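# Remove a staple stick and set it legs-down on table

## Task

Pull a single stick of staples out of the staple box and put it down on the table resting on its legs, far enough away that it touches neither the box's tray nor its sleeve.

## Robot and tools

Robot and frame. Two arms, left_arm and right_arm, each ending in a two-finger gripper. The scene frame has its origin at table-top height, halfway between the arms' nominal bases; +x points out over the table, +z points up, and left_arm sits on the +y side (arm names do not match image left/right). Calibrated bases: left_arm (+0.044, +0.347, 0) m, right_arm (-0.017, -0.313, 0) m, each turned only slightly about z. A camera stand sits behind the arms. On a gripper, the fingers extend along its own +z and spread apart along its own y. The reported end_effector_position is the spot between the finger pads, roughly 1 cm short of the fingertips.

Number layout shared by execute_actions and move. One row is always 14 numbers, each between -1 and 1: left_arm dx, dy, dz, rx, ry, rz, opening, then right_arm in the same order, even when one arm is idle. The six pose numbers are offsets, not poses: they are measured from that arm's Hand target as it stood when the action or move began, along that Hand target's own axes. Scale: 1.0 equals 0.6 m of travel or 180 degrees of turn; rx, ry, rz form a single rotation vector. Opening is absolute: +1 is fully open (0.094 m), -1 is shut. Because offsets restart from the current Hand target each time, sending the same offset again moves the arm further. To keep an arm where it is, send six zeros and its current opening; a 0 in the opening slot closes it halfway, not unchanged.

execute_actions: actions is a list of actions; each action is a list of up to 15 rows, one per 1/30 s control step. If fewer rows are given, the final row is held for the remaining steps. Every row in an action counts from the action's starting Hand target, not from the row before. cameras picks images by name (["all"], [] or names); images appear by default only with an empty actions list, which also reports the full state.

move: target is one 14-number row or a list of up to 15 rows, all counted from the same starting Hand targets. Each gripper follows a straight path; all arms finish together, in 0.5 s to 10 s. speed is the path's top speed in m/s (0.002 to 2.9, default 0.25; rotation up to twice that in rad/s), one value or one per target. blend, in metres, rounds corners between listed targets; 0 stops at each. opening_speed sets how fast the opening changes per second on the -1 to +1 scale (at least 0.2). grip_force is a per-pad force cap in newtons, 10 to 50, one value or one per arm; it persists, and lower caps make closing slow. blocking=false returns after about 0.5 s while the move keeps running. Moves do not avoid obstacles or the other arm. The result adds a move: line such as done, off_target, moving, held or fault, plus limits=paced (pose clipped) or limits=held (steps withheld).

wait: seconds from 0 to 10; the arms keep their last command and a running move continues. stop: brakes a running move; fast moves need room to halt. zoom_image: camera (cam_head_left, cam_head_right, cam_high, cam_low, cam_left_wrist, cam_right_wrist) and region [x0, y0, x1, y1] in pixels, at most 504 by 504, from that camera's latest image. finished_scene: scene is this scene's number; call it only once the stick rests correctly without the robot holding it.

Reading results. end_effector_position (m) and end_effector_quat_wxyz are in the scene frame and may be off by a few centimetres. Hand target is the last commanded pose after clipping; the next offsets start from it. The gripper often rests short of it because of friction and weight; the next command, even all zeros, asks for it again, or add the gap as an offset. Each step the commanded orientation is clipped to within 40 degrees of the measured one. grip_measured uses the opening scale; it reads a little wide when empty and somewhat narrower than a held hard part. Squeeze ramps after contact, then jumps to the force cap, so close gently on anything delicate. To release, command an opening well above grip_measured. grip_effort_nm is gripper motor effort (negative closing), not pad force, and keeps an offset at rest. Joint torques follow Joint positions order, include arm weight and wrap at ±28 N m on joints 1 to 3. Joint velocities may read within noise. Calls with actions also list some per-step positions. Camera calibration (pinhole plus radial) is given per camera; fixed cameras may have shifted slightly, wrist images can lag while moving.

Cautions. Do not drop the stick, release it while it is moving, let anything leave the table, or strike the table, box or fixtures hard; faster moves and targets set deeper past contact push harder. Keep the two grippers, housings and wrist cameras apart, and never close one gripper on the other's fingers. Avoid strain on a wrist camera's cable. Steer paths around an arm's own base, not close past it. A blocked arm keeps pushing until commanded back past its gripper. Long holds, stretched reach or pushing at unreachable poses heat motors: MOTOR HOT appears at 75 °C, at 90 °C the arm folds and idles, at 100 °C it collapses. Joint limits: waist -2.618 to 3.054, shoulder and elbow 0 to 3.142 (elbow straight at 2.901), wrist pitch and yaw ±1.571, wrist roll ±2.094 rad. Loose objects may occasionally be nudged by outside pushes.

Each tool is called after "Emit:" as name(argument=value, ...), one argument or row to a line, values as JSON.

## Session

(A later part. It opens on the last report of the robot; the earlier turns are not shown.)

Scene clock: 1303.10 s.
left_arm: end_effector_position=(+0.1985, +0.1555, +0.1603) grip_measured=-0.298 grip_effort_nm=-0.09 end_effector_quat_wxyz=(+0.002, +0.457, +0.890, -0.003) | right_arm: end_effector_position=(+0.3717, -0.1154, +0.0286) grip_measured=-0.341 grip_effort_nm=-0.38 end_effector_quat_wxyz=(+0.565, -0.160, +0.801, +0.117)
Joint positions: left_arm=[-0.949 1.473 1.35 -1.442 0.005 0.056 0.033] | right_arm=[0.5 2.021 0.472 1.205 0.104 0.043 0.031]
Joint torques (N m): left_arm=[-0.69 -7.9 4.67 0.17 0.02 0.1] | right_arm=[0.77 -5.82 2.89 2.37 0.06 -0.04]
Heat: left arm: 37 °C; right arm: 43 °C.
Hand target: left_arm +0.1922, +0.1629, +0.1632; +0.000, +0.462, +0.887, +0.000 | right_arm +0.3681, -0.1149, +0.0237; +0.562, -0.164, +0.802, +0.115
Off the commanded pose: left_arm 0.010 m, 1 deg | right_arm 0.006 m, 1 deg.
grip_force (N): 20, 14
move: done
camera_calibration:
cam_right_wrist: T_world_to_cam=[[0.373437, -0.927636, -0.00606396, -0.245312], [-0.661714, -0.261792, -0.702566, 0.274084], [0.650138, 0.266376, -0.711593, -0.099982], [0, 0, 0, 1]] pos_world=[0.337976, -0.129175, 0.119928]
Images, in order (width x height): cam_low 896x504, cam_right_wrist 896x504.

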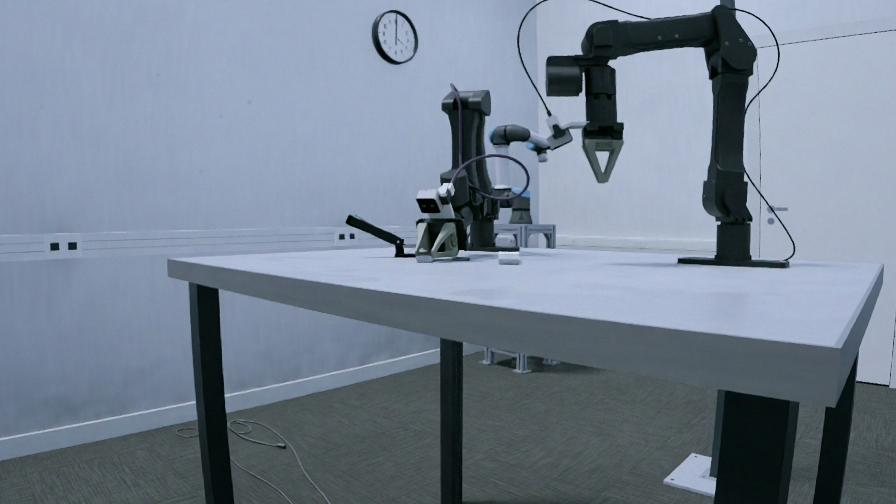

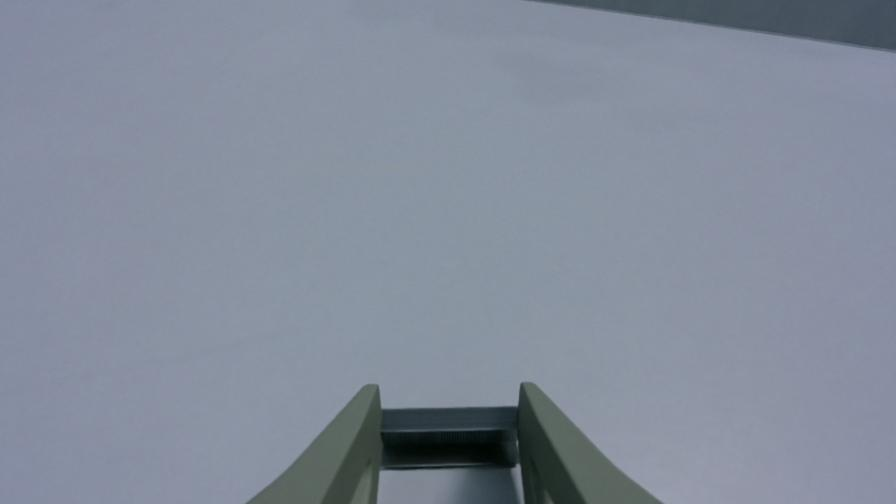

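Emit:
move(
  target=[0,0,0,0,0,0,-0.3,0.0057,0,-0.0157,0,0,0,-0.37],
  speed=0.03,
  cameras=["cam_low","cam_right_wrist"],
)

Emit:
zoom_image(
  camera="cam_low",
  region=[400, 230, 460, 275],
)

Emit:
zoom_image(
  camera="cam_right_wrist",
  region=[330, 350, 570, 504],
)

Scene clock: 1308.77 s.
left_arm: end_effector_position=(+0.1985, +0.1555, +0.1603) grip_measured=-0.298 grip_effort_nm=-0.10 end_effector_quat_wxyz=(+0.002, +0.457, +0.890, -0.003) | right_arm: end_effector_position=(+0.3627, -0.1194, +0.0260) grip_measured=-0.341 grip_effort_nm=-0.38 end_effector_quat_wxyz=(+0.564, -0.161, +0.801, +0.116)
Joint positions: left_arm=[-0.949 1.473 1.35 -1.442 0.005 0.056 0.033] | right_arm=[0.504 2.021 0.433 1.243 0.108 0.043 0.031]
Joint torques (N m): left_arm=[-0.51 -7.94 4.67 0.21 -0.06 0.11] | right_arm=[0.76 -6.65 2.5 2.29 0.07 -0.03]
Heat: left arm: 37 °C; right arm: 43 °C.
Hand target: left_arm +0.1922, +0.1629, +0.1632; +0.000, +0.462, +0.887, +0.000 | right_arm +0.3590, -0.1188, +0.0238; +0.562, -0.163, +0.802, +0.115
Off the commanded pose: left_arm 0.010 m, 1 deg | right_arm 0.004 m, 0 deg.
grip_force (N): 20, 14
move: done
camera_calibration:
cam_right_wrist: T_world_to_cam=[[0.373363, -0.927675, -0.00437128, -0.245669], [-0.661888, -0.263083, -0.70192, 0.265117], [0.650004, 0.264964, -0.712242, -0.0950376], [0, 0, 0, 1]] pos_world=[0.328976, -0.132971, 0.117328]
Images, in order (width x height): cam_low 896x504, cam_right_wrist 896x504.

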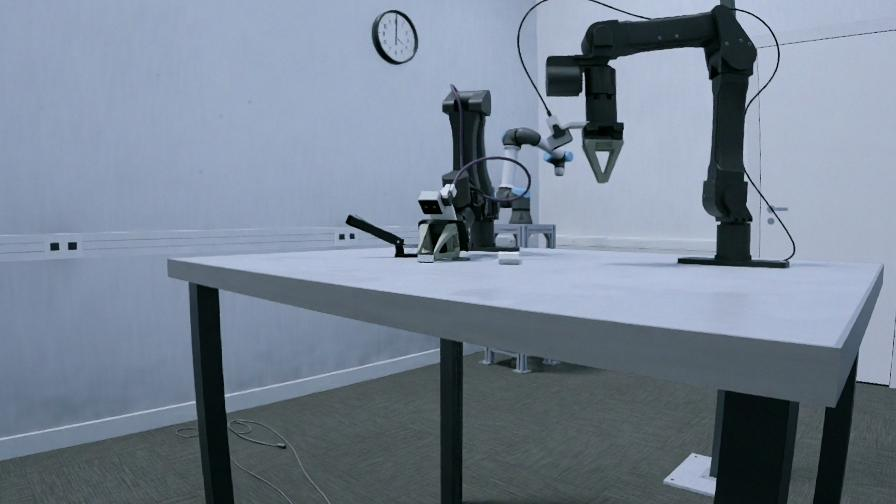

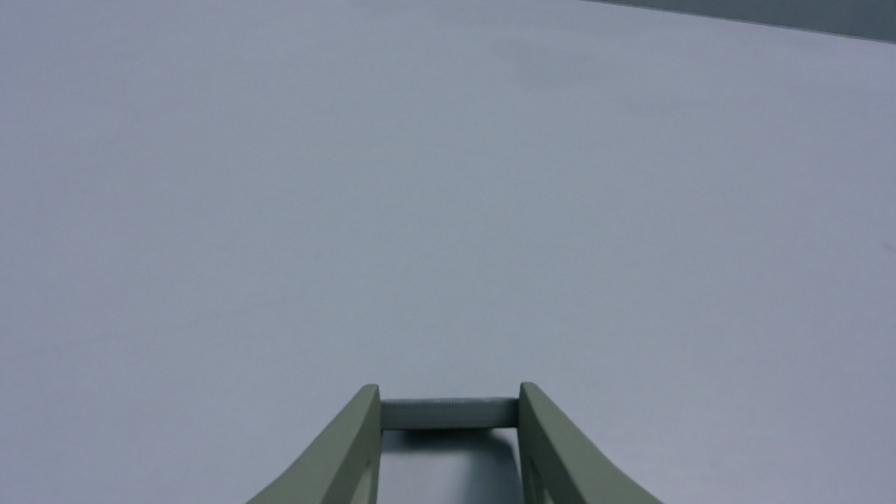

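Scaled by 8.400 from the camera's 896x504 image, which has a finer 1280x720 frame.

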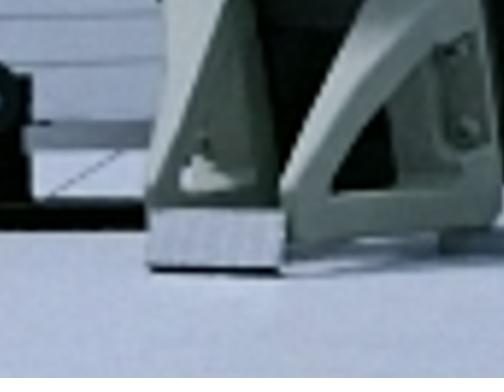

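Scaled by 2.100 from the camera's 896x504 image, which has a finer 1280x720 frame.

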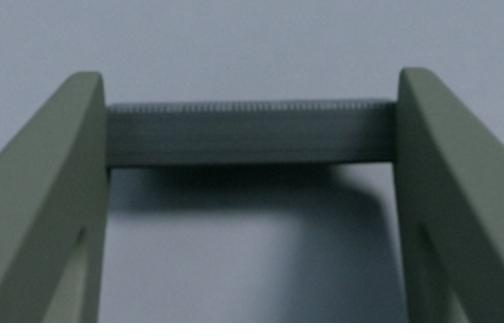

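Emit:
move(
  target=[0,0,0,0,0,0,-0.3,0.0085,0,-0.0165,0,0,0,-0.37],
  speed=0.03,
  cameras=["cam_low","cam_right_wrist"],
)

Emit:
zoom_image(
  camera="cam_low",
  region=[400, 230, 460, 275],
)

Emit:
zoom_image(
  camera="cam_right_wrist",
  region=[330, 350, 570, 504],
)

Scene clock: 1314.40 s.
left_arm: end_effector_position=(+0.1985, +0.1555, +0.1603) grip_measured=-0.298 grip_effort_nm=-0.09 end_effector_quat_wxyz=(+0.002, +0.457, +0.890, -0.003) | right_arm: end_effector_position=(+0.3533, -0.1222, +0.0259) grip_measured=-0.341 grip_effort_nm=-0.38 end_effector_quat_wxyz=(+0.568, -0.162, +0.799, +0.118)
Joint positions: left_arm=[-0.949 1.473 1.35 -1.442 0.005 0.056 0.033] | right_arm=[0.51 2.021 0.391 1.294 0.111 0.043 0.031]
Joint torques (N m): left_arm=[-0.51 -8.12 4.53 0.22 -0.01 0.08] | right_arm=[0.69 -6.74 2.09 2.16 0.08 -0.01]
Heat: left arm: 37 °C; right arm: 42 °C.
Hand target: left_arm +0.1922, +0.1629, +0.1632; +0.000, +0.462, +0.887, +0.000 | right_arm +0.3487, -0.1231, +0.0223; +0.562, -0.164, +0.802, +0.115
Off the commanded pose: left_arm 0.010 m, 1 deg | right_arm 0.006 m, 1 deg.
grip_force (N): 20, 14
move: done
camera_calibration:
cam_right_wrist: T_world_to_cam=[[0.377013, -0.926196, -0.00473512, -0.245921], [-0.655219, -0.26309, -0.708147, 0.255935], [0.654637, 0.270083, -0.70605, -0.089444], [0, 0, 0, 1]] pos_world=[0.318962, -0.13628, 0.116923]
Images, in order (width x height): cam_low 896x504, cam_right_wrist 896x504.

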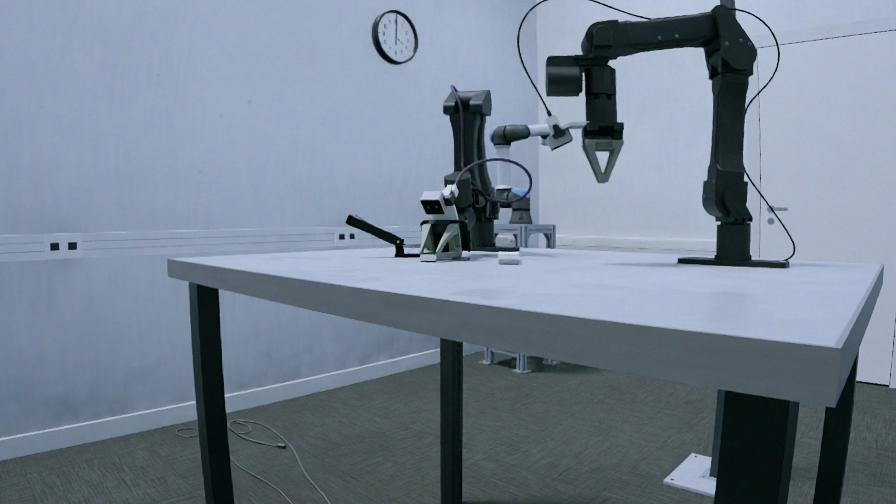

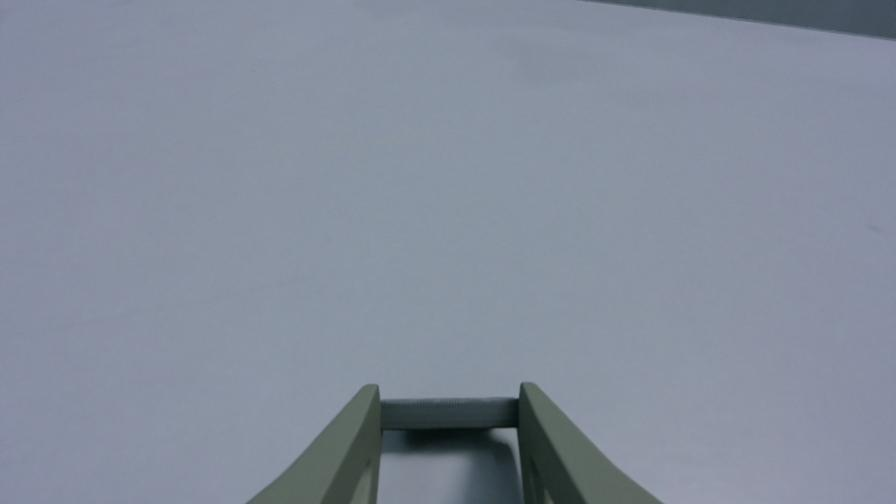

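Scaled by 8.400 from the camera's 896x504 image, which has a finer 1280x720 frame.

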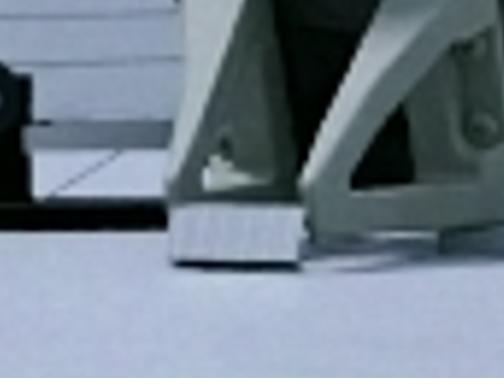

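Scaled by 2.100 from the camera's 896x504 image, which has a finer 1280x720 frame.

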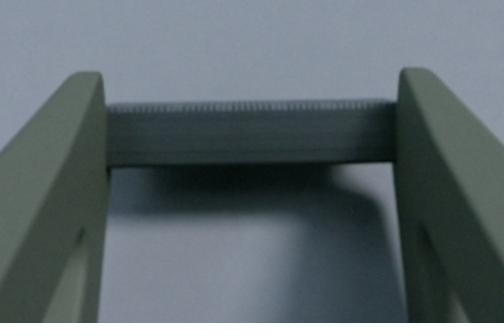

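Emit:
zoom_image(
  camera="cam_right_wrist",
  region=[370, 380, 460, 450],
)

Scaled by 5.600 from the camera's 896x504 image, which has a finer 1280x720 frame.

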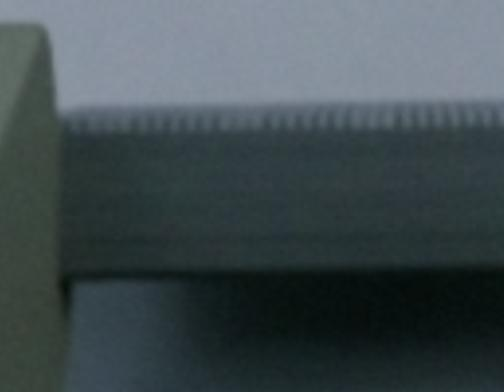

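Emit:
move(
  target=[0,0,0,0,0,0,-0.3,0.0153,0,-0.0052,0,0,0,-0.37],
  speed=0.03,
  cameras=["cam_low","cam_right_wrist"],
)

Emit:
zoom_image(
  camera="cam_low",
  region=[400, 230, 460, 275],
)

Emit:
zoom_image(
  camera="cam_right_wrist",
  region=[330, 350, 570, 504],
)

Scene clock: 1334.40 s.
left_arm: end_effector_position=(+0.1985, +0.1555, +0.1603) grip_measured=-0.298 grip_effort_nm=-0.09 end_effector_quat_wxyz=(+0.002, +0.457, +0.890, -0.003) | right_arm: end_effector_position=(+0.3497, -0.1241, +0.0268) grip_measured=-0.341 grip_effort_nm=-0.38 end_effector_quat_wxyz=(+0.576, -0.159, +0.793, +0.119)
Joint positions: left_arm=[-0.949 1.473 1.35 -1.442 0.005 0.056 0.033] | right_arm=[0.512 2.041 0.369 1.358 0.115 0.043 0.031]
Joint torques (N m): left_arm=[-0.5 -7.66 4.57 0.23 -0.03 0.11] | right_arm=[0.8 -4.93 1.85 2.19 0.08 -0.03]
Heat: left arm: 37 °C; right arm: 41 °C.
Hand target: left_arm +0.1922, +0.1629, +0.1632; +0.000, +0.462, +0.887, +0.000 | right_arm +0.3432, -0.1256, +0.0147; +0.562, -0.163, +0.803, +0.115
Off the commanded pose: left_arm 0.010 m, 1 deg | right_arm 0.014 m, 2 deg.
grip_force (N): 20, 14
move: off_target (right_arm)
camera_calibration:
cam_right_wrist: T_world_to_cam=[[0.375587, -0.926766, -0.0062564, -0.245749], [-0.642182, -0.255376, -0.722762, 0.250446], [0.668234, 0.275478, -0.691068, -0.0903875], [0, 0, 0, 1]] pos_world=[0.313532, -0.138894, 0.117012]
Images, in order (width x height): cam_low 896x504, cam_right_wrist 896x504.

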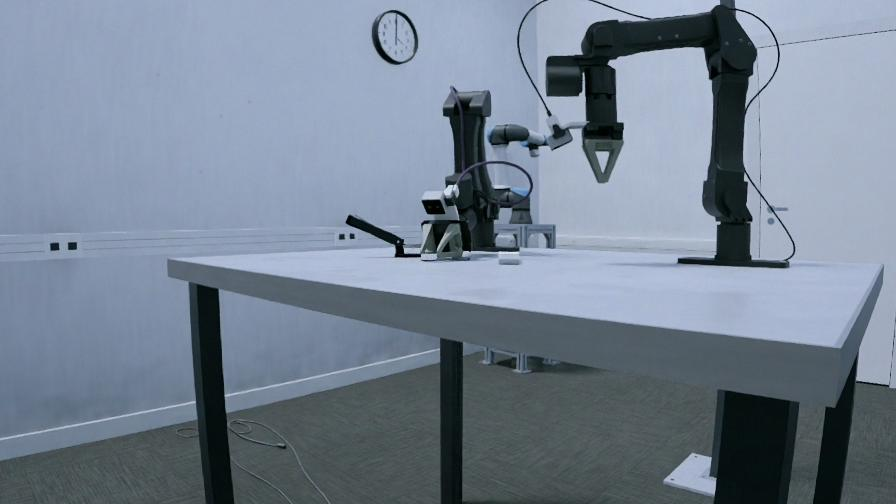

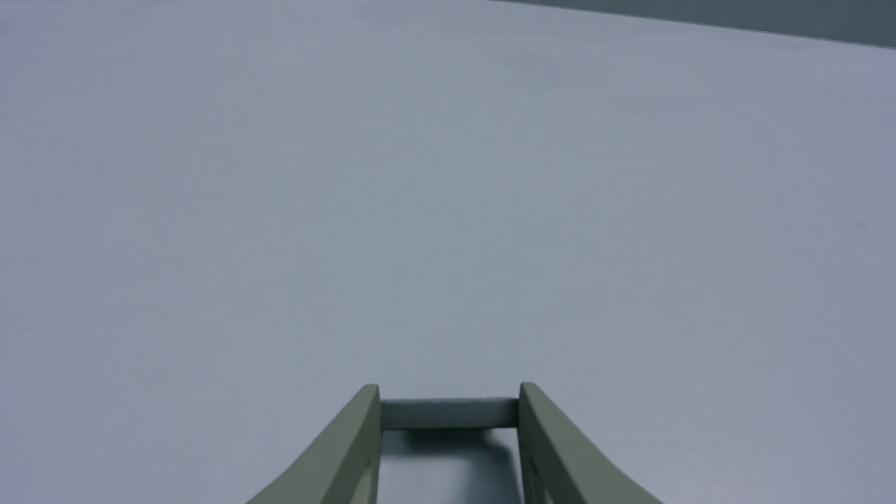

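Scaled by 8.400 from the camera's 896x504 image, which has a finer 1280x720 frame.

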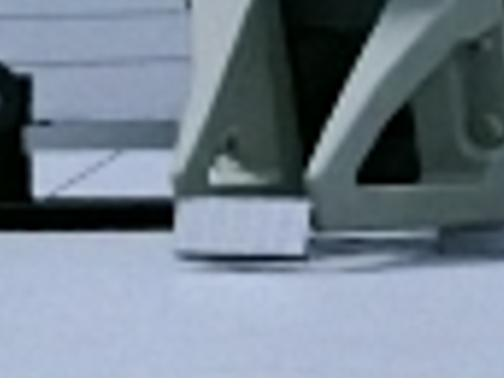

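Scaled by 2.100 from the camera's 896x504 image, which has a finer 1280x720 frame.

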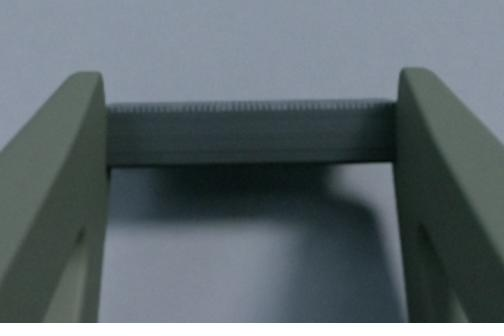

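Emit:
move(
  target=[0,0,0,0,0,0,-0.3,-0.0387,-0.001,0.0025,0,0.0389,0,-0.37],
  speed=0.06,
  cameras=["cam_low"],
)

Emit:
zoom_image(
  camera="cam_low",
  region=[400, 220, 480, 275],
)

Scene clock: 1345.73 s.
left_arm: end_effector_position=(+0.1985, +0.1555, +0.1603) grip_measured=-0.298 grip_effort_nm=-0.10 end_effector_quat_wxyz=(+0.002, +0.457, +0.890, -0.003) | right_arm: end_effector_position=(+0.3478, -0.1252, +0.0271) grip_measured=-0.341 grip_effort_nm=-0.39 end_effector_quat_wxyz=(+0.509, -0.173, +0.837, +0.098)
Joint positions: left_arm=[-0.949 1.473 1.35 -1.442 0.005 0.056 0.033] | right_arm=[0.512 1.826 0.432 0.909 0.115 0.046 0.031]
Joint torques (N m): left_arm=[-0.54 -7.86 4.7 0.17 -0.03 0.11] | right_arm=[-0.32 -8.31 5.9 1.79 -0.08 0.06]
Heat: left arm: 37 °C; right arm: 41 °C.
Hand target: left_arm +0.1922, +0.1629, +0.1632; +0.000, +0.462, +0.887, +0.000 | right_arm +0.3521, -0.1225, +0.0360; +0.512, -0.170, +0.835, +0.105
Off the commanded pose: left_arm 0.010 m, 1 deg | right_arm 0.010 m, 1 deg.
grip_force (N): 20, 14
move: done
Images, in order (width x height): cam_low 896x504.

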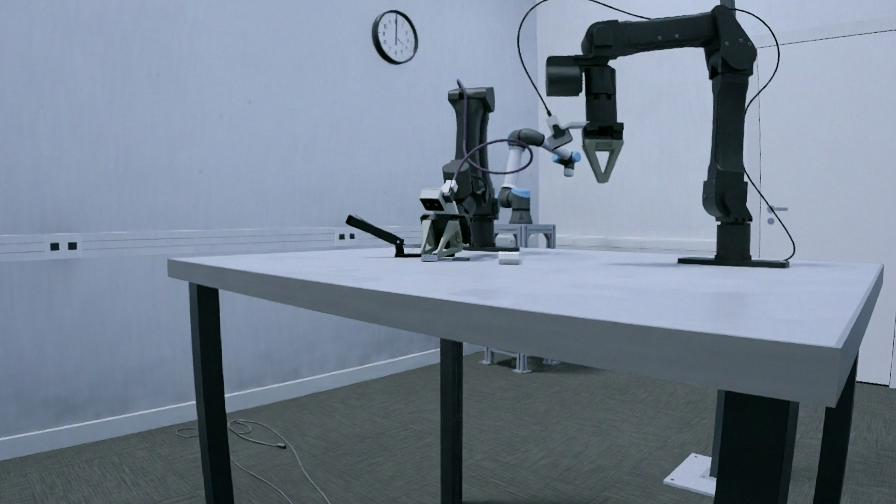

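Scaled by 6.300 from the camera's 896x504 image, which has a finer 1280x720 frame.

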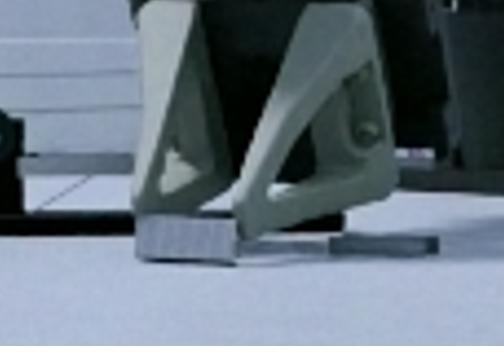

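Emit:
move(
  target=[0,0,0,0,0,0,-0.3,0.0239,0,-0.0102,0,0,0,-0.37],
  speed=0.03,
  cameras=["cam_low","cam_right_wrist"],
)

Emit:
zoom_image(
  camera="cam_low",
  region=[400, 220, 480, 275],
)

Emit:
zoom_image(
  camera="cam_right_wrist",
  region=[330, 350, 570, 504],
)

Scene clock: 1352.47 s.
left_arm: end_effector_position=(+0.1985, +0.1555, +0.1603) grip_measured=-0.298 grip_effort_nm=-0.10 end_effector_quat_wxyz=(+0.002, +0.457, +0.890, -0.003) | right_arm: end_effector_position=(+0.3426, -0.1282, +0.0247) grip_measured=-0.341 grip_effort_nm=-0.39 end_effector_quat_wxyz=(+0.509, -0.172, +0.838, +0.099)
Joint positions: left_arm=[-0.949 1.473 1.35 -1.442 0.005 0.056 0.033] | right_arm=[0.512 1.826 0.406 0.936 0.115 0.049 0.031]
Joint torques (N m): left_arm=[-0.47 -7.84 4.7 0.21 -0.01 0.1] | right_arm=[0.25 -5.98 3.43 2.34 -0.02 0.08]
Heat: left arm: 37 °C; right arm: 40 °C.
Hand target: left_arm +0.1922, +0.1629, +0.1632; +0.000, +0.462, +0.887, +0.000 | right_arm +0.3410, -0.1272, +0.0260; +0.512, -0.170, +0.835, +0.105
Off the commanded pose: left_arm 0.010 m, 1 deg | right_arm 0.002 m, 1 deg.
grip_force (N): 20, 14
move: done
camera_calibration:
cam_right_wrist: T_world_to_cam=[[0.374117, -0.927301, 0.0122322, -0.246904], [-0.740901, -0.306795, -0.597447, 0.267535], [0.557766, 0.214452, -0.801815, -0.0532298], [0, 0, 0, 1]] pos_world=[0.320277, -0.135461, 0.120178]
Images, in order (width x height): cam_low 896x504, cam_right_wrist 896x504.

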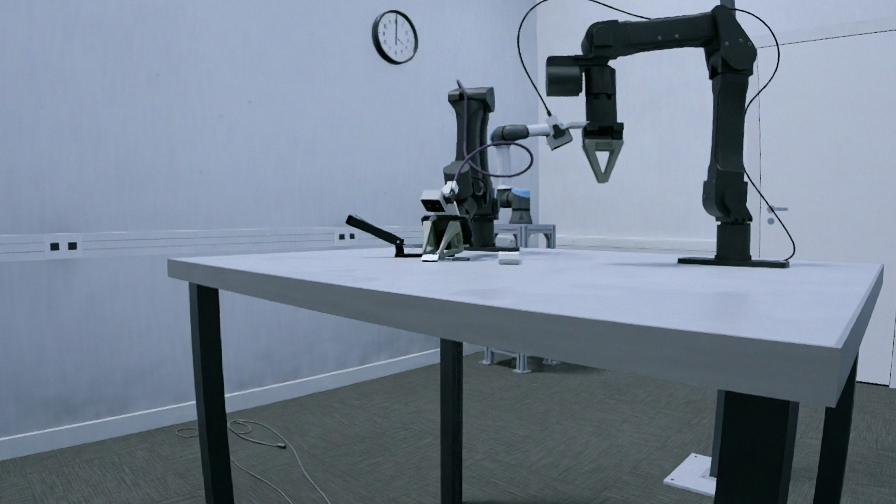

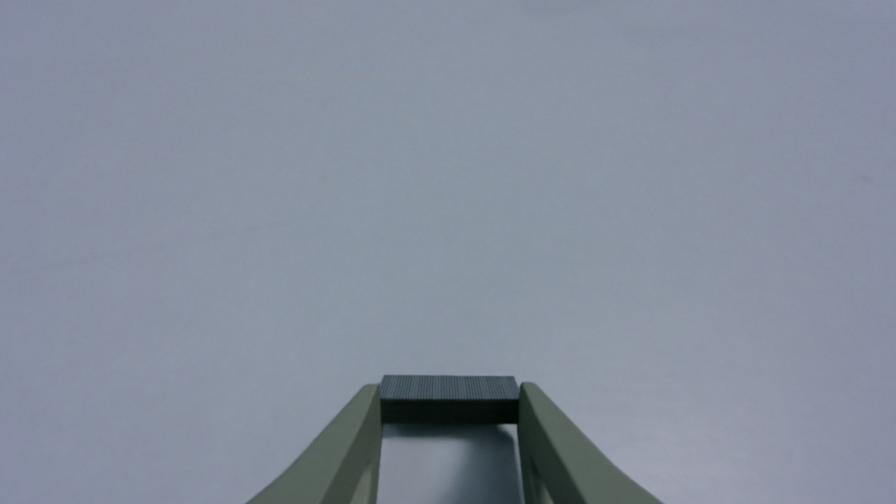

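Scaled by 6.300 from the camera's 896x504 image, which has a finer 1280x720 frame.

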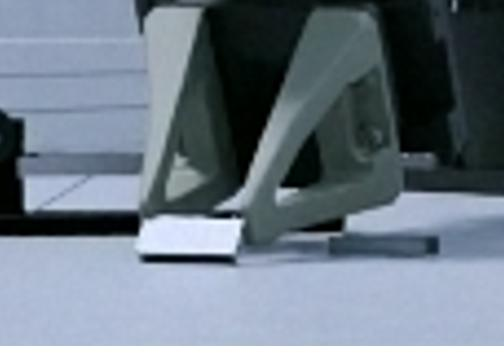

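Scaled by 2.100 from the camera's 896x504 image, which has a finer 1280x720 frame.

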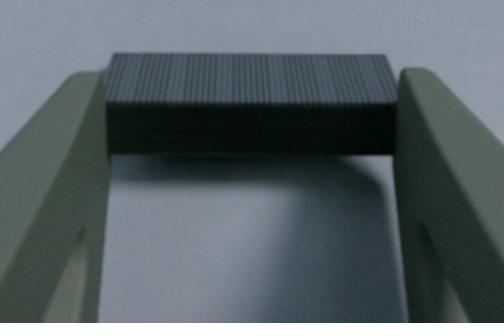

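Emit:
move(
  target=[0,0,0,0,0,0,-0.3,0.0112,0,-0.0037,0,0,0,-0.37],
  speed=0.03,
  cameras=["cam_low","cam_right_wrist"],
)

Emit:
zoom_image(
  camera="cam_low",
  region=[400, 220, 480, 275],
)

Emit:
zoom_image(
  camera="cam_right_wrist",
  region=[330, 350, 570, 504],
)

Scene clock: 1360.07 s.
left_arm: end_effector_position=(+0.1985, +0.1555, +0.1603) grip_measured=-0.298 grip_effort_nm=-0.10 end_effector_quat_wxyz=(+0.002, +0.457, +0.890, -0.003) | right_arm: end_effector_position=(+0.3371, -0.1314, +0.0199) grip_measured=-0.367 grip_effort_nm=-0.17 end_effector_quat_wxyz=(+0.507, -0.171, +0.839, +0.099)
Joint positions: left_arm=[-0.949 1.473 1.35 -1.442 0.005 0.056 0.033] | right_arm=[0.512 1.835 0.38 0.967 0.115 0.051 0.03]
Joint torques (N m): left_arm=[-0.62 -7.8 4.7 0.22 -0.03 0.05] | right_arm=[0.49 -5.09 3.55 2.46 0 0.04]
Heat: left arm: 37 °C; right arm: 41 °C.
Hand target: left_arm +0.1922, +0.1629, +0.1632; +0.000, +0.462, +0.887, +0.000 | right_arm +0.3365, -0.1291, +0.0212; +0.512, -0.170, +0.835, +0.105
Off the commanded pose: left_arm 0.010 m, 1 deg | right_arm 0.003 m, 1 deg.
grip_force (N): 20, 14
move: done
camera_calibration:
cam_right_wrist: T_world_to_cam=[[0.373058, -0.927747, 0.010596, -0.247447], [-0.744135, -0.306008, -0.59382, 0.260625], [0.554158, 0.213645, -0.804528, -0.0522124], [0, 0, 0, 1]] pos_world=[0.315186, -0.13866, 0.11538]
Images, in order (width x height): cam_low 896x504, cam_right_wrist 896x504.

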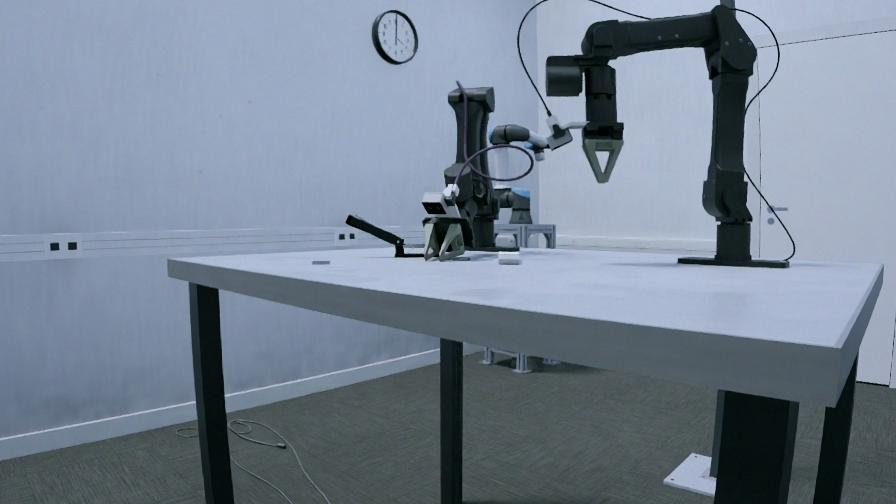

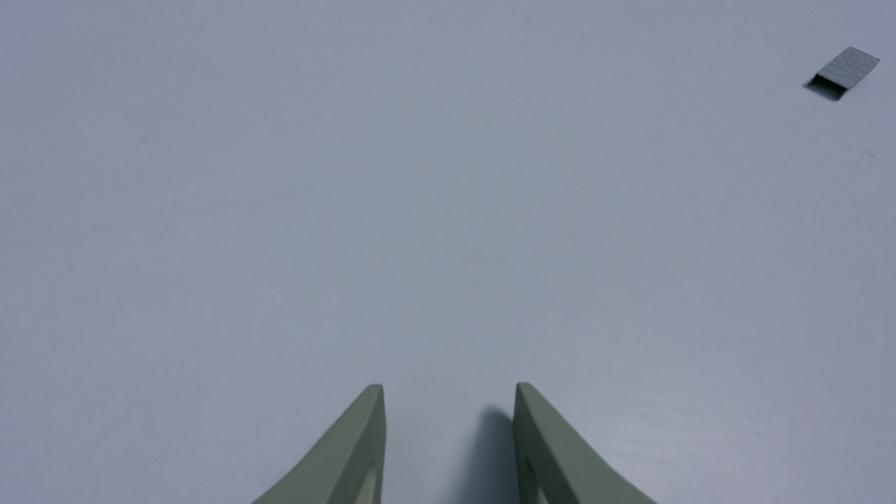

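Scaled by 6.300 from the camera's 896x504 image, which has a finer 1280x720 frame.

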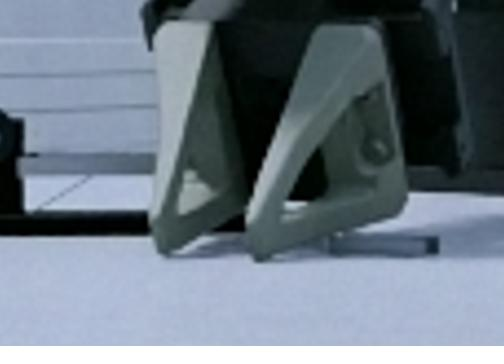

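Scaled by 2.100 from the camera's 896x504 image, which has a finer 1280x720 frame.

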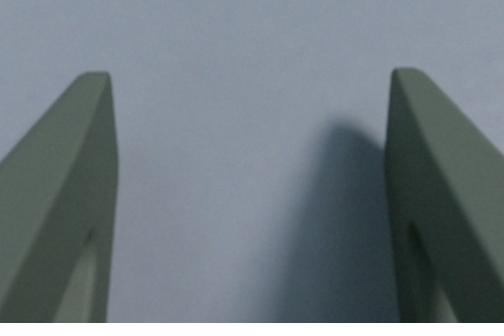

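Emit:
zoom_image(
  camera="cam_right_wrist",
  region=[780, 30, 896, 120],
)

Emit:
zoom_image(
  camera="cam_low",
  region=[295, 245, 345, 275],
)

Scaled by 4.345 from the camera's 896x504 image, which has a finer 1280x720 frame.

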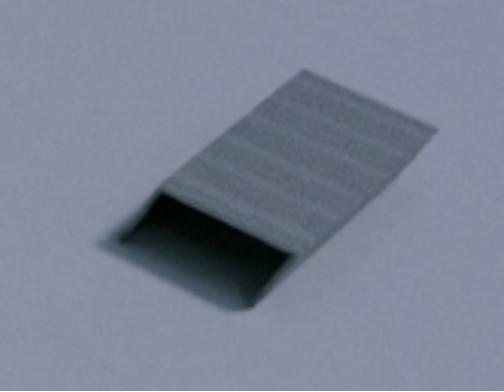

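Scaled by 10.080 from the camera's 896x504 image, which has a finer 1280x720 frame.

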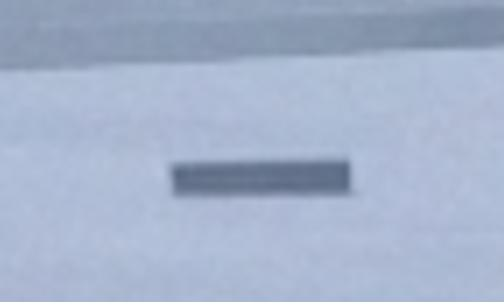

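Emit:
move(
  target=[
    [0,0,0,0,0,0,-0.3,-0.1189,0,-0.0603,0,0,0,-0.37],
    [0,0,0,0,0,0,-0.3,-0.1307,0.075,-0.1248,-0.272,0.2729,-0.4442,-0.4],
  ],
  speed=0.3,
  blend=[0.02,0],
  cameras=["cam_right_wrist","cam_high"],
)

Scene clock: 1399.50 s.
left_arm: end_effector_position=(+0.1985, +0.1555, +0.1603) grip_measured=-0.298 grip_effort_nm=-0.10 end_effector_quat_wxyz=(+0.002, +0.457, +0.890, -0.003) | right_arm: end_effector_position=(+0.2879, -0.1017, +0.1208) grip_measured=-0.397 grip_effort_nm=-0.17 end_effector_quat_wxyz=(+0.001, +0.831, -0.556, -0.002)
Joint positions: left_arm=[-0.949 1.473 1.35 -1.442 0.005 0.056 0.033] | right_arm=[0.591 1.957 1.749 -1.366 -0.002 -1.359 0.028]
Joint torques (N m): left_arm=[-0.47 -7.84 4.66 0.2 -0.03 0.07] | right_arm=[0.28 -8.32 8.58 0.31 0.02 -0.1]
Heat: left arm: 37 °C; right arm: 42 °C.
Hand target: left_arm +0.1922, +0.1629, +0.1632; +0.000, +0.462, +0.887, +0.000 | right_arm +0.2900, -0.0999, +0.1249; +0.000, +0.834, -0.552, +0.000
Off the commanded pose: left_arm 0.010 m, 1 deg | right_arm 0.005 m, 1 deg.
grip_force (N): 20, 14
move: done
camera_calibration:
cam_right_wrist: T_world_to_cam=[[0.926663, 0.375704, 0.0119023, -0.22966], [0.33381, -0.837066, 0.433463, -0.195298], [0.172817, -0.397702, -0.901093, 0.109167], [0, 0, 0, 1]] pos_world=[0.259144, -0.0337775, 0.185758]
Images, in order (width x height): cam_high 896x504, cam_right_wrist 896x504.

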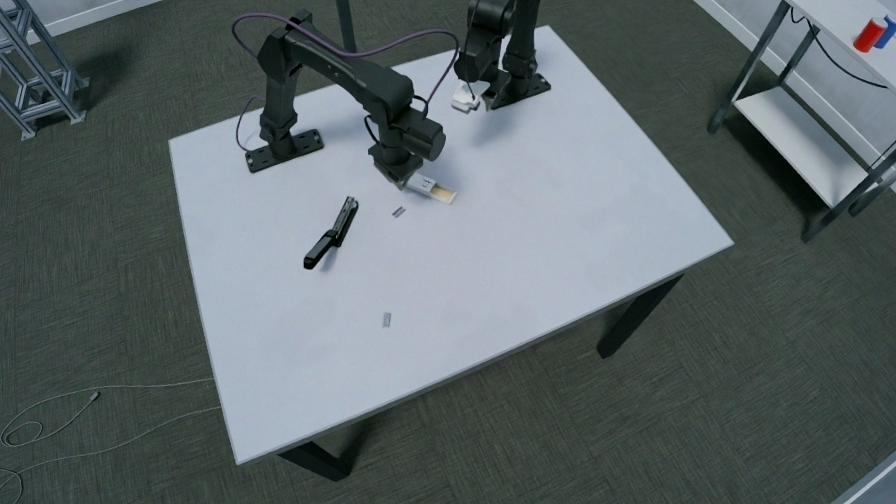

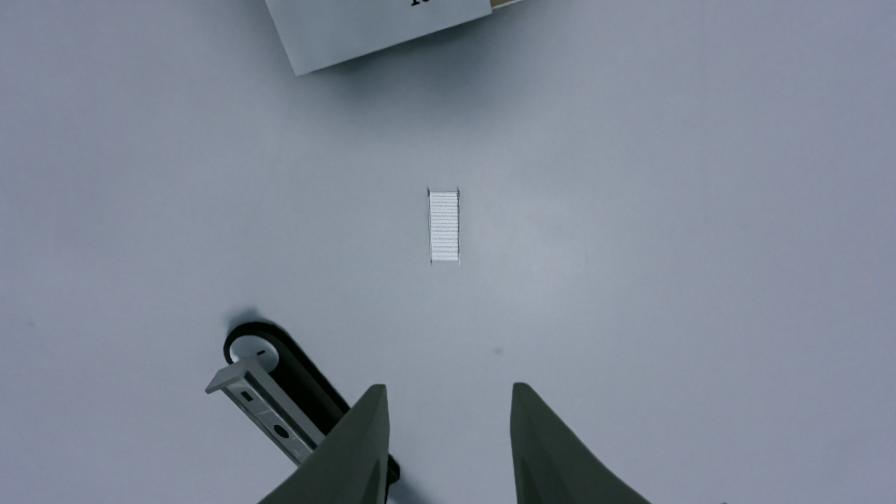

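Emit:
execute_actions(
  actions=[],
  cameras=["cam_right_wrist", "cam_low", "cam_high"],
)

Scene clock: 1418.13 s.
left_arm: end_effector_position=(+0.1985, +0.1555, +0.1603) grip_measured=-0.298 grip_effort_nm=-0.10 end_effector_quat_wxyz=(+0.002, +0.457, +0.890, -0.003) | right_arm: end_effector_position=(+0.2879, -0.1017, +0.1208) grip_measured=-0.397 grip_effort_nm=-0.17 end_effector_quat_wxyz=(+0.001, +0.831, -0.556, -0.002)
Joint positions: left_arm=[-0.949 1.473 1.35 -1.442 0.005 0.056 0.033] | right_arm=[0.591 1.957 1.749 -1.366 -0.002 -1.359 0.028]
Joint velocities: within noise
Joint torques (N m): left_arm=[-0.53 -7.99 4.72 0.22 -0.01 0.09] | right_arm=[0.36 -8.28 8.54 0.31 0.02 -0.1]
Heat: left arm: 37 °C; right arm: 38 °C.
Hand target: left_arm +0.1922, +0.1629, +0.1632; +0.000, +0.462, +0.887, +0.000 | right_arm +0.2900, -0.0999, +0.1249; +0.000, +0.834, -0.552, +0.000
Tool commands: left_gripper/opening=-0.3 right_gripper/opening=-0.4
Off the commanded pose: left_arm 0.010 m, 1 deg | right_arm 0.005 m, 1 deg.
grip_force (N): 20, 14
camera_calibration:
cam_right_wrist: T_world_to_cam=[[0.926663, 0.375704, 0.0119023, -0.22966], [0.33381, -0.837066, 0.433463, -0.195298], [0.172817, -0.397702, -0.901093, 0.109167], [0, 0, 0, 1]] pos_world=[0.259144, -0.0337775, 0.185758]
Images, in order (width x height): cam_high 896x504, cam_low 896x504, cam_right_wrist 896x504.

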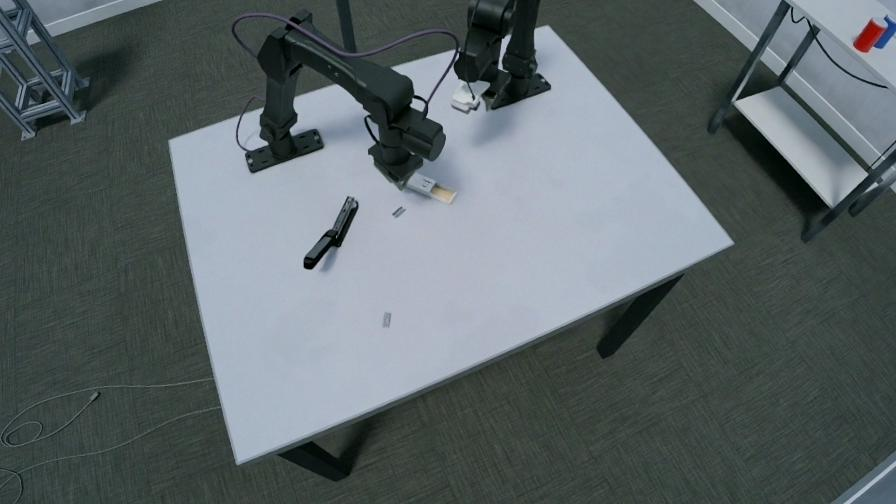

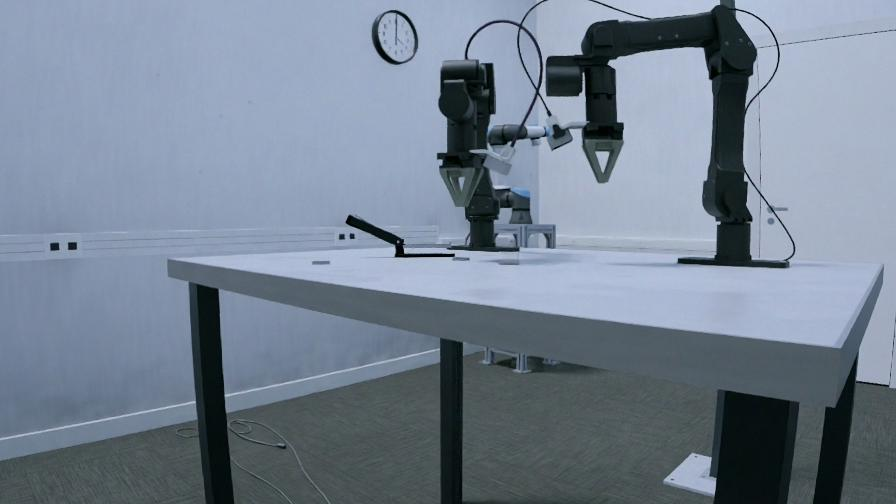

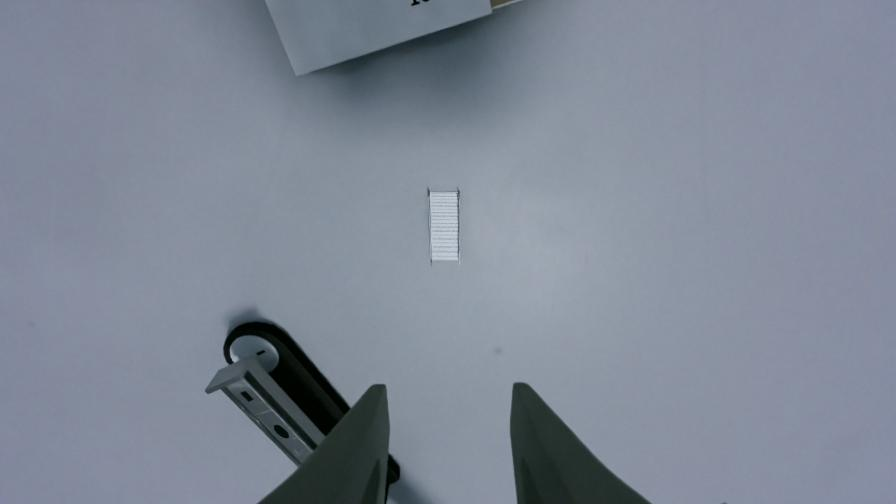

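Emit:
move(
  target=[0,0,0,0,0,0,-0.3,-0.005,0,0.1415,0,0,0,-0.4],
  speed=0.12,
  cameras=["cam_right_wrist", "cam_low"],
)

Scene clock: 1428.73 s.
left_arm: end_effector_position=(+0.1985, +0.1555, +0.1603) grip_measured=-0.298 grip_effort_nm=-0.09 end_effector_quat_wxyz=(+0.002, +0.457, +0.890, -0.003) | right_arm: end_effector_position=(+0.2878, -0.0999, +0.0414) grip_measured=-0.397 grip_effort_nm=-0.17 end_effector_quat_wxyz=(+0.004, +0.832, -0.555, -0.002)
Joint positions: left_arm=[-0.949 1.473 1.35 -1.442 0.005 0.056 0.033] | right_arm=[0.595 2.003 1.497 -1.073 -0.002 -1.359 0.028]
Joint torques (N m): left_arm=[-0.38 -7.92 4.68 0.18 -0.02 0.11] | right_arm=[0.58 -9.06 5.74 0.64 0.01 -0.03]
Heat: left arm: 37 °C; right arm: 37 °C.
Hand target: left_arm +0.1922, +0.1629, +0.1632; +0.000, +0.462, +0.887, +0.000 | right_arm +0.2890, -0.0973, +0.0401; +0.000, +0.834, -0.552, +0.000
Off the commanded pose: left_arm 0.010 m, 1 deg | right_arm 0.003 m, 1 deg.
grip_force (N): 20, 14
move: done
camera_calibration:
cam_right_wrist: T_world_to_cam=[[0.92511, 0.379651, 0.00604731, -0.228147], [0.339422, -0.834012, 0.43499, -0.160817], [0.170188, -0.400361, -0.900415, 0.0387885], [0, 0, 0, 1]] pos_world=[0.259045, -0.031978, 0.106259]
Images, in order (width x height): cam_low 896x504, cam_right_wrist 896x504.

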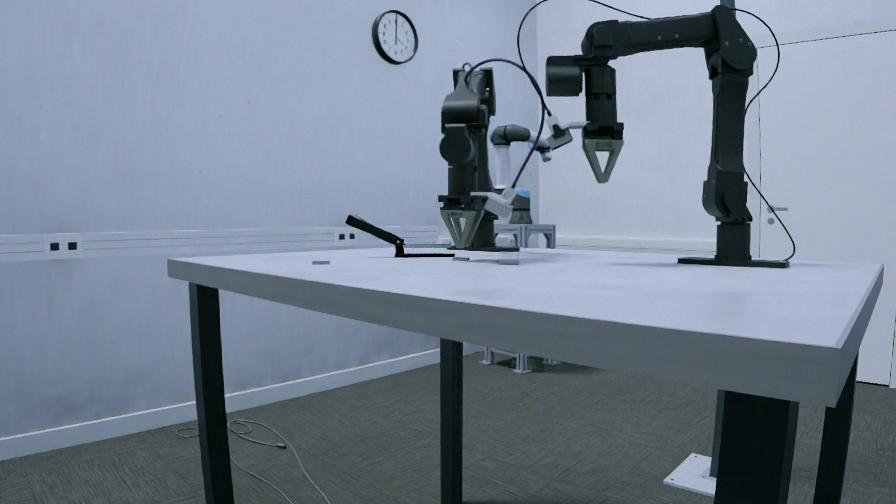

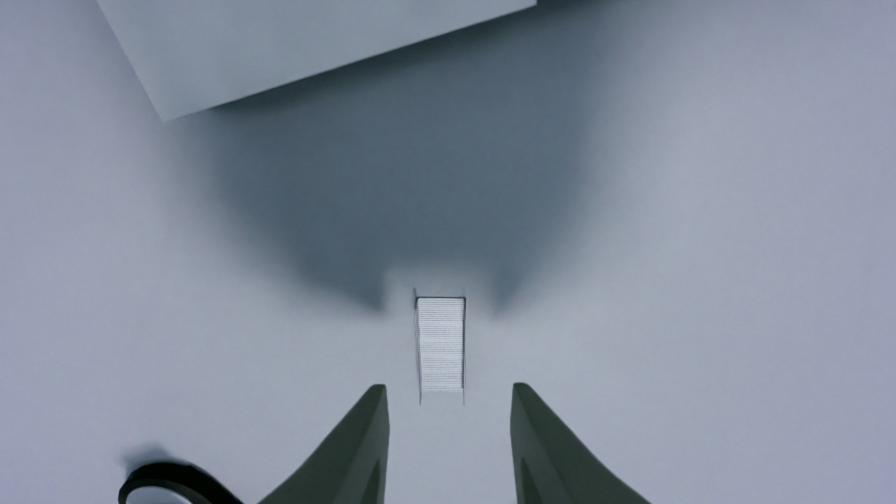

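Emit:
move(
  target=[0,0,0,0,0,0,-0.3,-0.0025,0.003,0.0268,0,0,0,-0.4],
  speed=0.06,
  cameras=["cam_right_wrist", "cam_low"],
)

Emit:
zoom_image(
  camera="cam_low",
  region=[400, 210, 540, 290],
)

Scene clock: 1439.30 s.
left_arm: end_effector_position=(+0.1985, +0.1555, +0.1603) grip_measured=-0.298 grip_effort_nm=-0.10 end_effector_quat_wxyz=(+0.002, +0.457, +0.890, -0.003) | right_arm: end_effector_position=(+0.2865, -0.0986, +0.0273) grip_measured=-0.397 grip_effort_nm=-0.17 end_effector_quat_wxyz=(+0.001, +0.833, -0.553, -0.001)
Joint positions: left_arm=[-0.949 1.473 1.35 -1.442 0.005 0.056 0.033] | right_arm=[0.6 2.012 1.451 -1.013 -0.002 -1.359 0.028]
Joint torques (N m): left_arm=[-0.5 -7.87 4.64 0.23 -0.06 0.1] | right_arm=[0.62 -8.66 5.52 0.64 0.03 0.04]
Heat: left arm: 37 °C; right arm: 36 °C.
Hand target: left_arm +0.1922, +0.1629, +0.1632; +0.000, +0.462, +0.887, +0.000 | right_arm +0.2868, -0.0965, +0.0240; +0.000, +0.834, -0.552, +0.000
Off the commanded pose: left_arm 0.010 m, 1 deg | right_arm 0.004 m, 0 deg.
grip_force (N): 20, 14
move: done
camera_calibration:
cam_right_wrist: T_world_to_cam=[[0.923187, 0.384165, 0.0119943, -0.226494], [0.341347, -0.833836, 0.433821, -0.153642], [0.17666, -0.396403, -0.900919, 0.0255156], [0, 0, 0, 1]] pos_world=[0.257034, -0.0309869, 0.0923574]
Images, in order (width x height): cam_low 896x504, cam_right_wrist 896x504.

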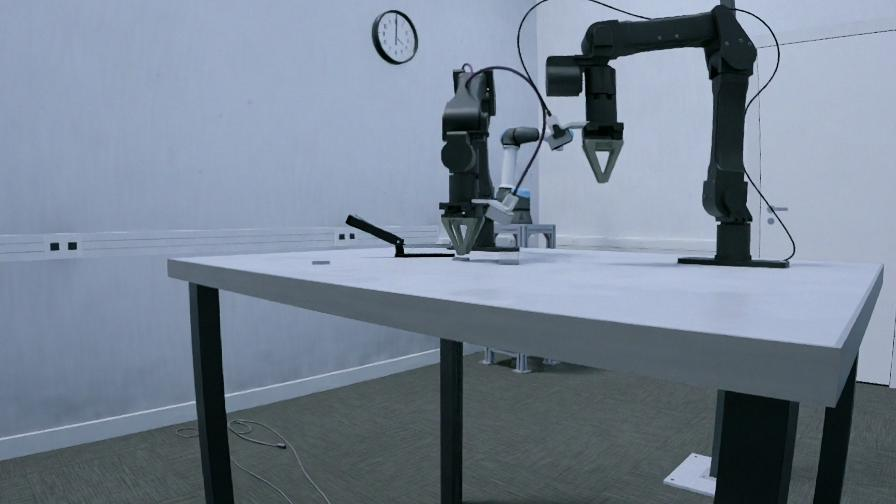

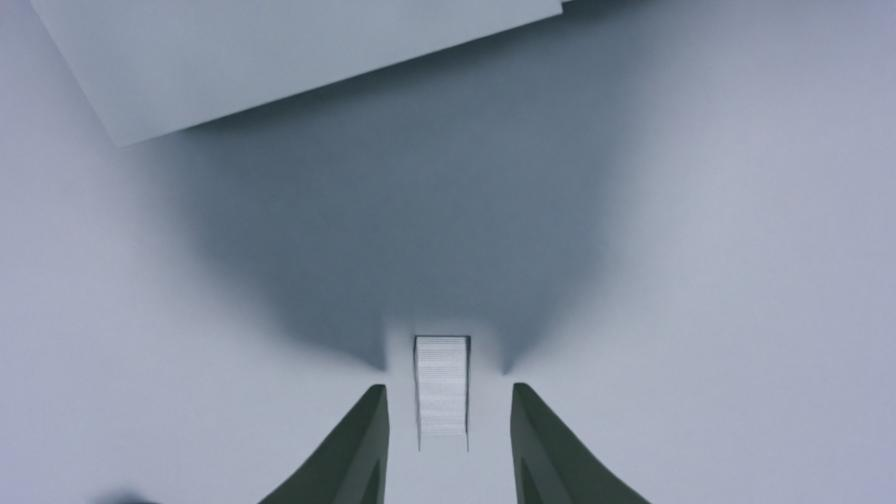

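Scaled by 3.600 from the camera's 896x504 image, which has a finer 1280x720 frame.

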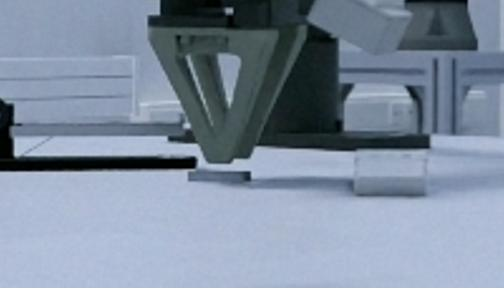

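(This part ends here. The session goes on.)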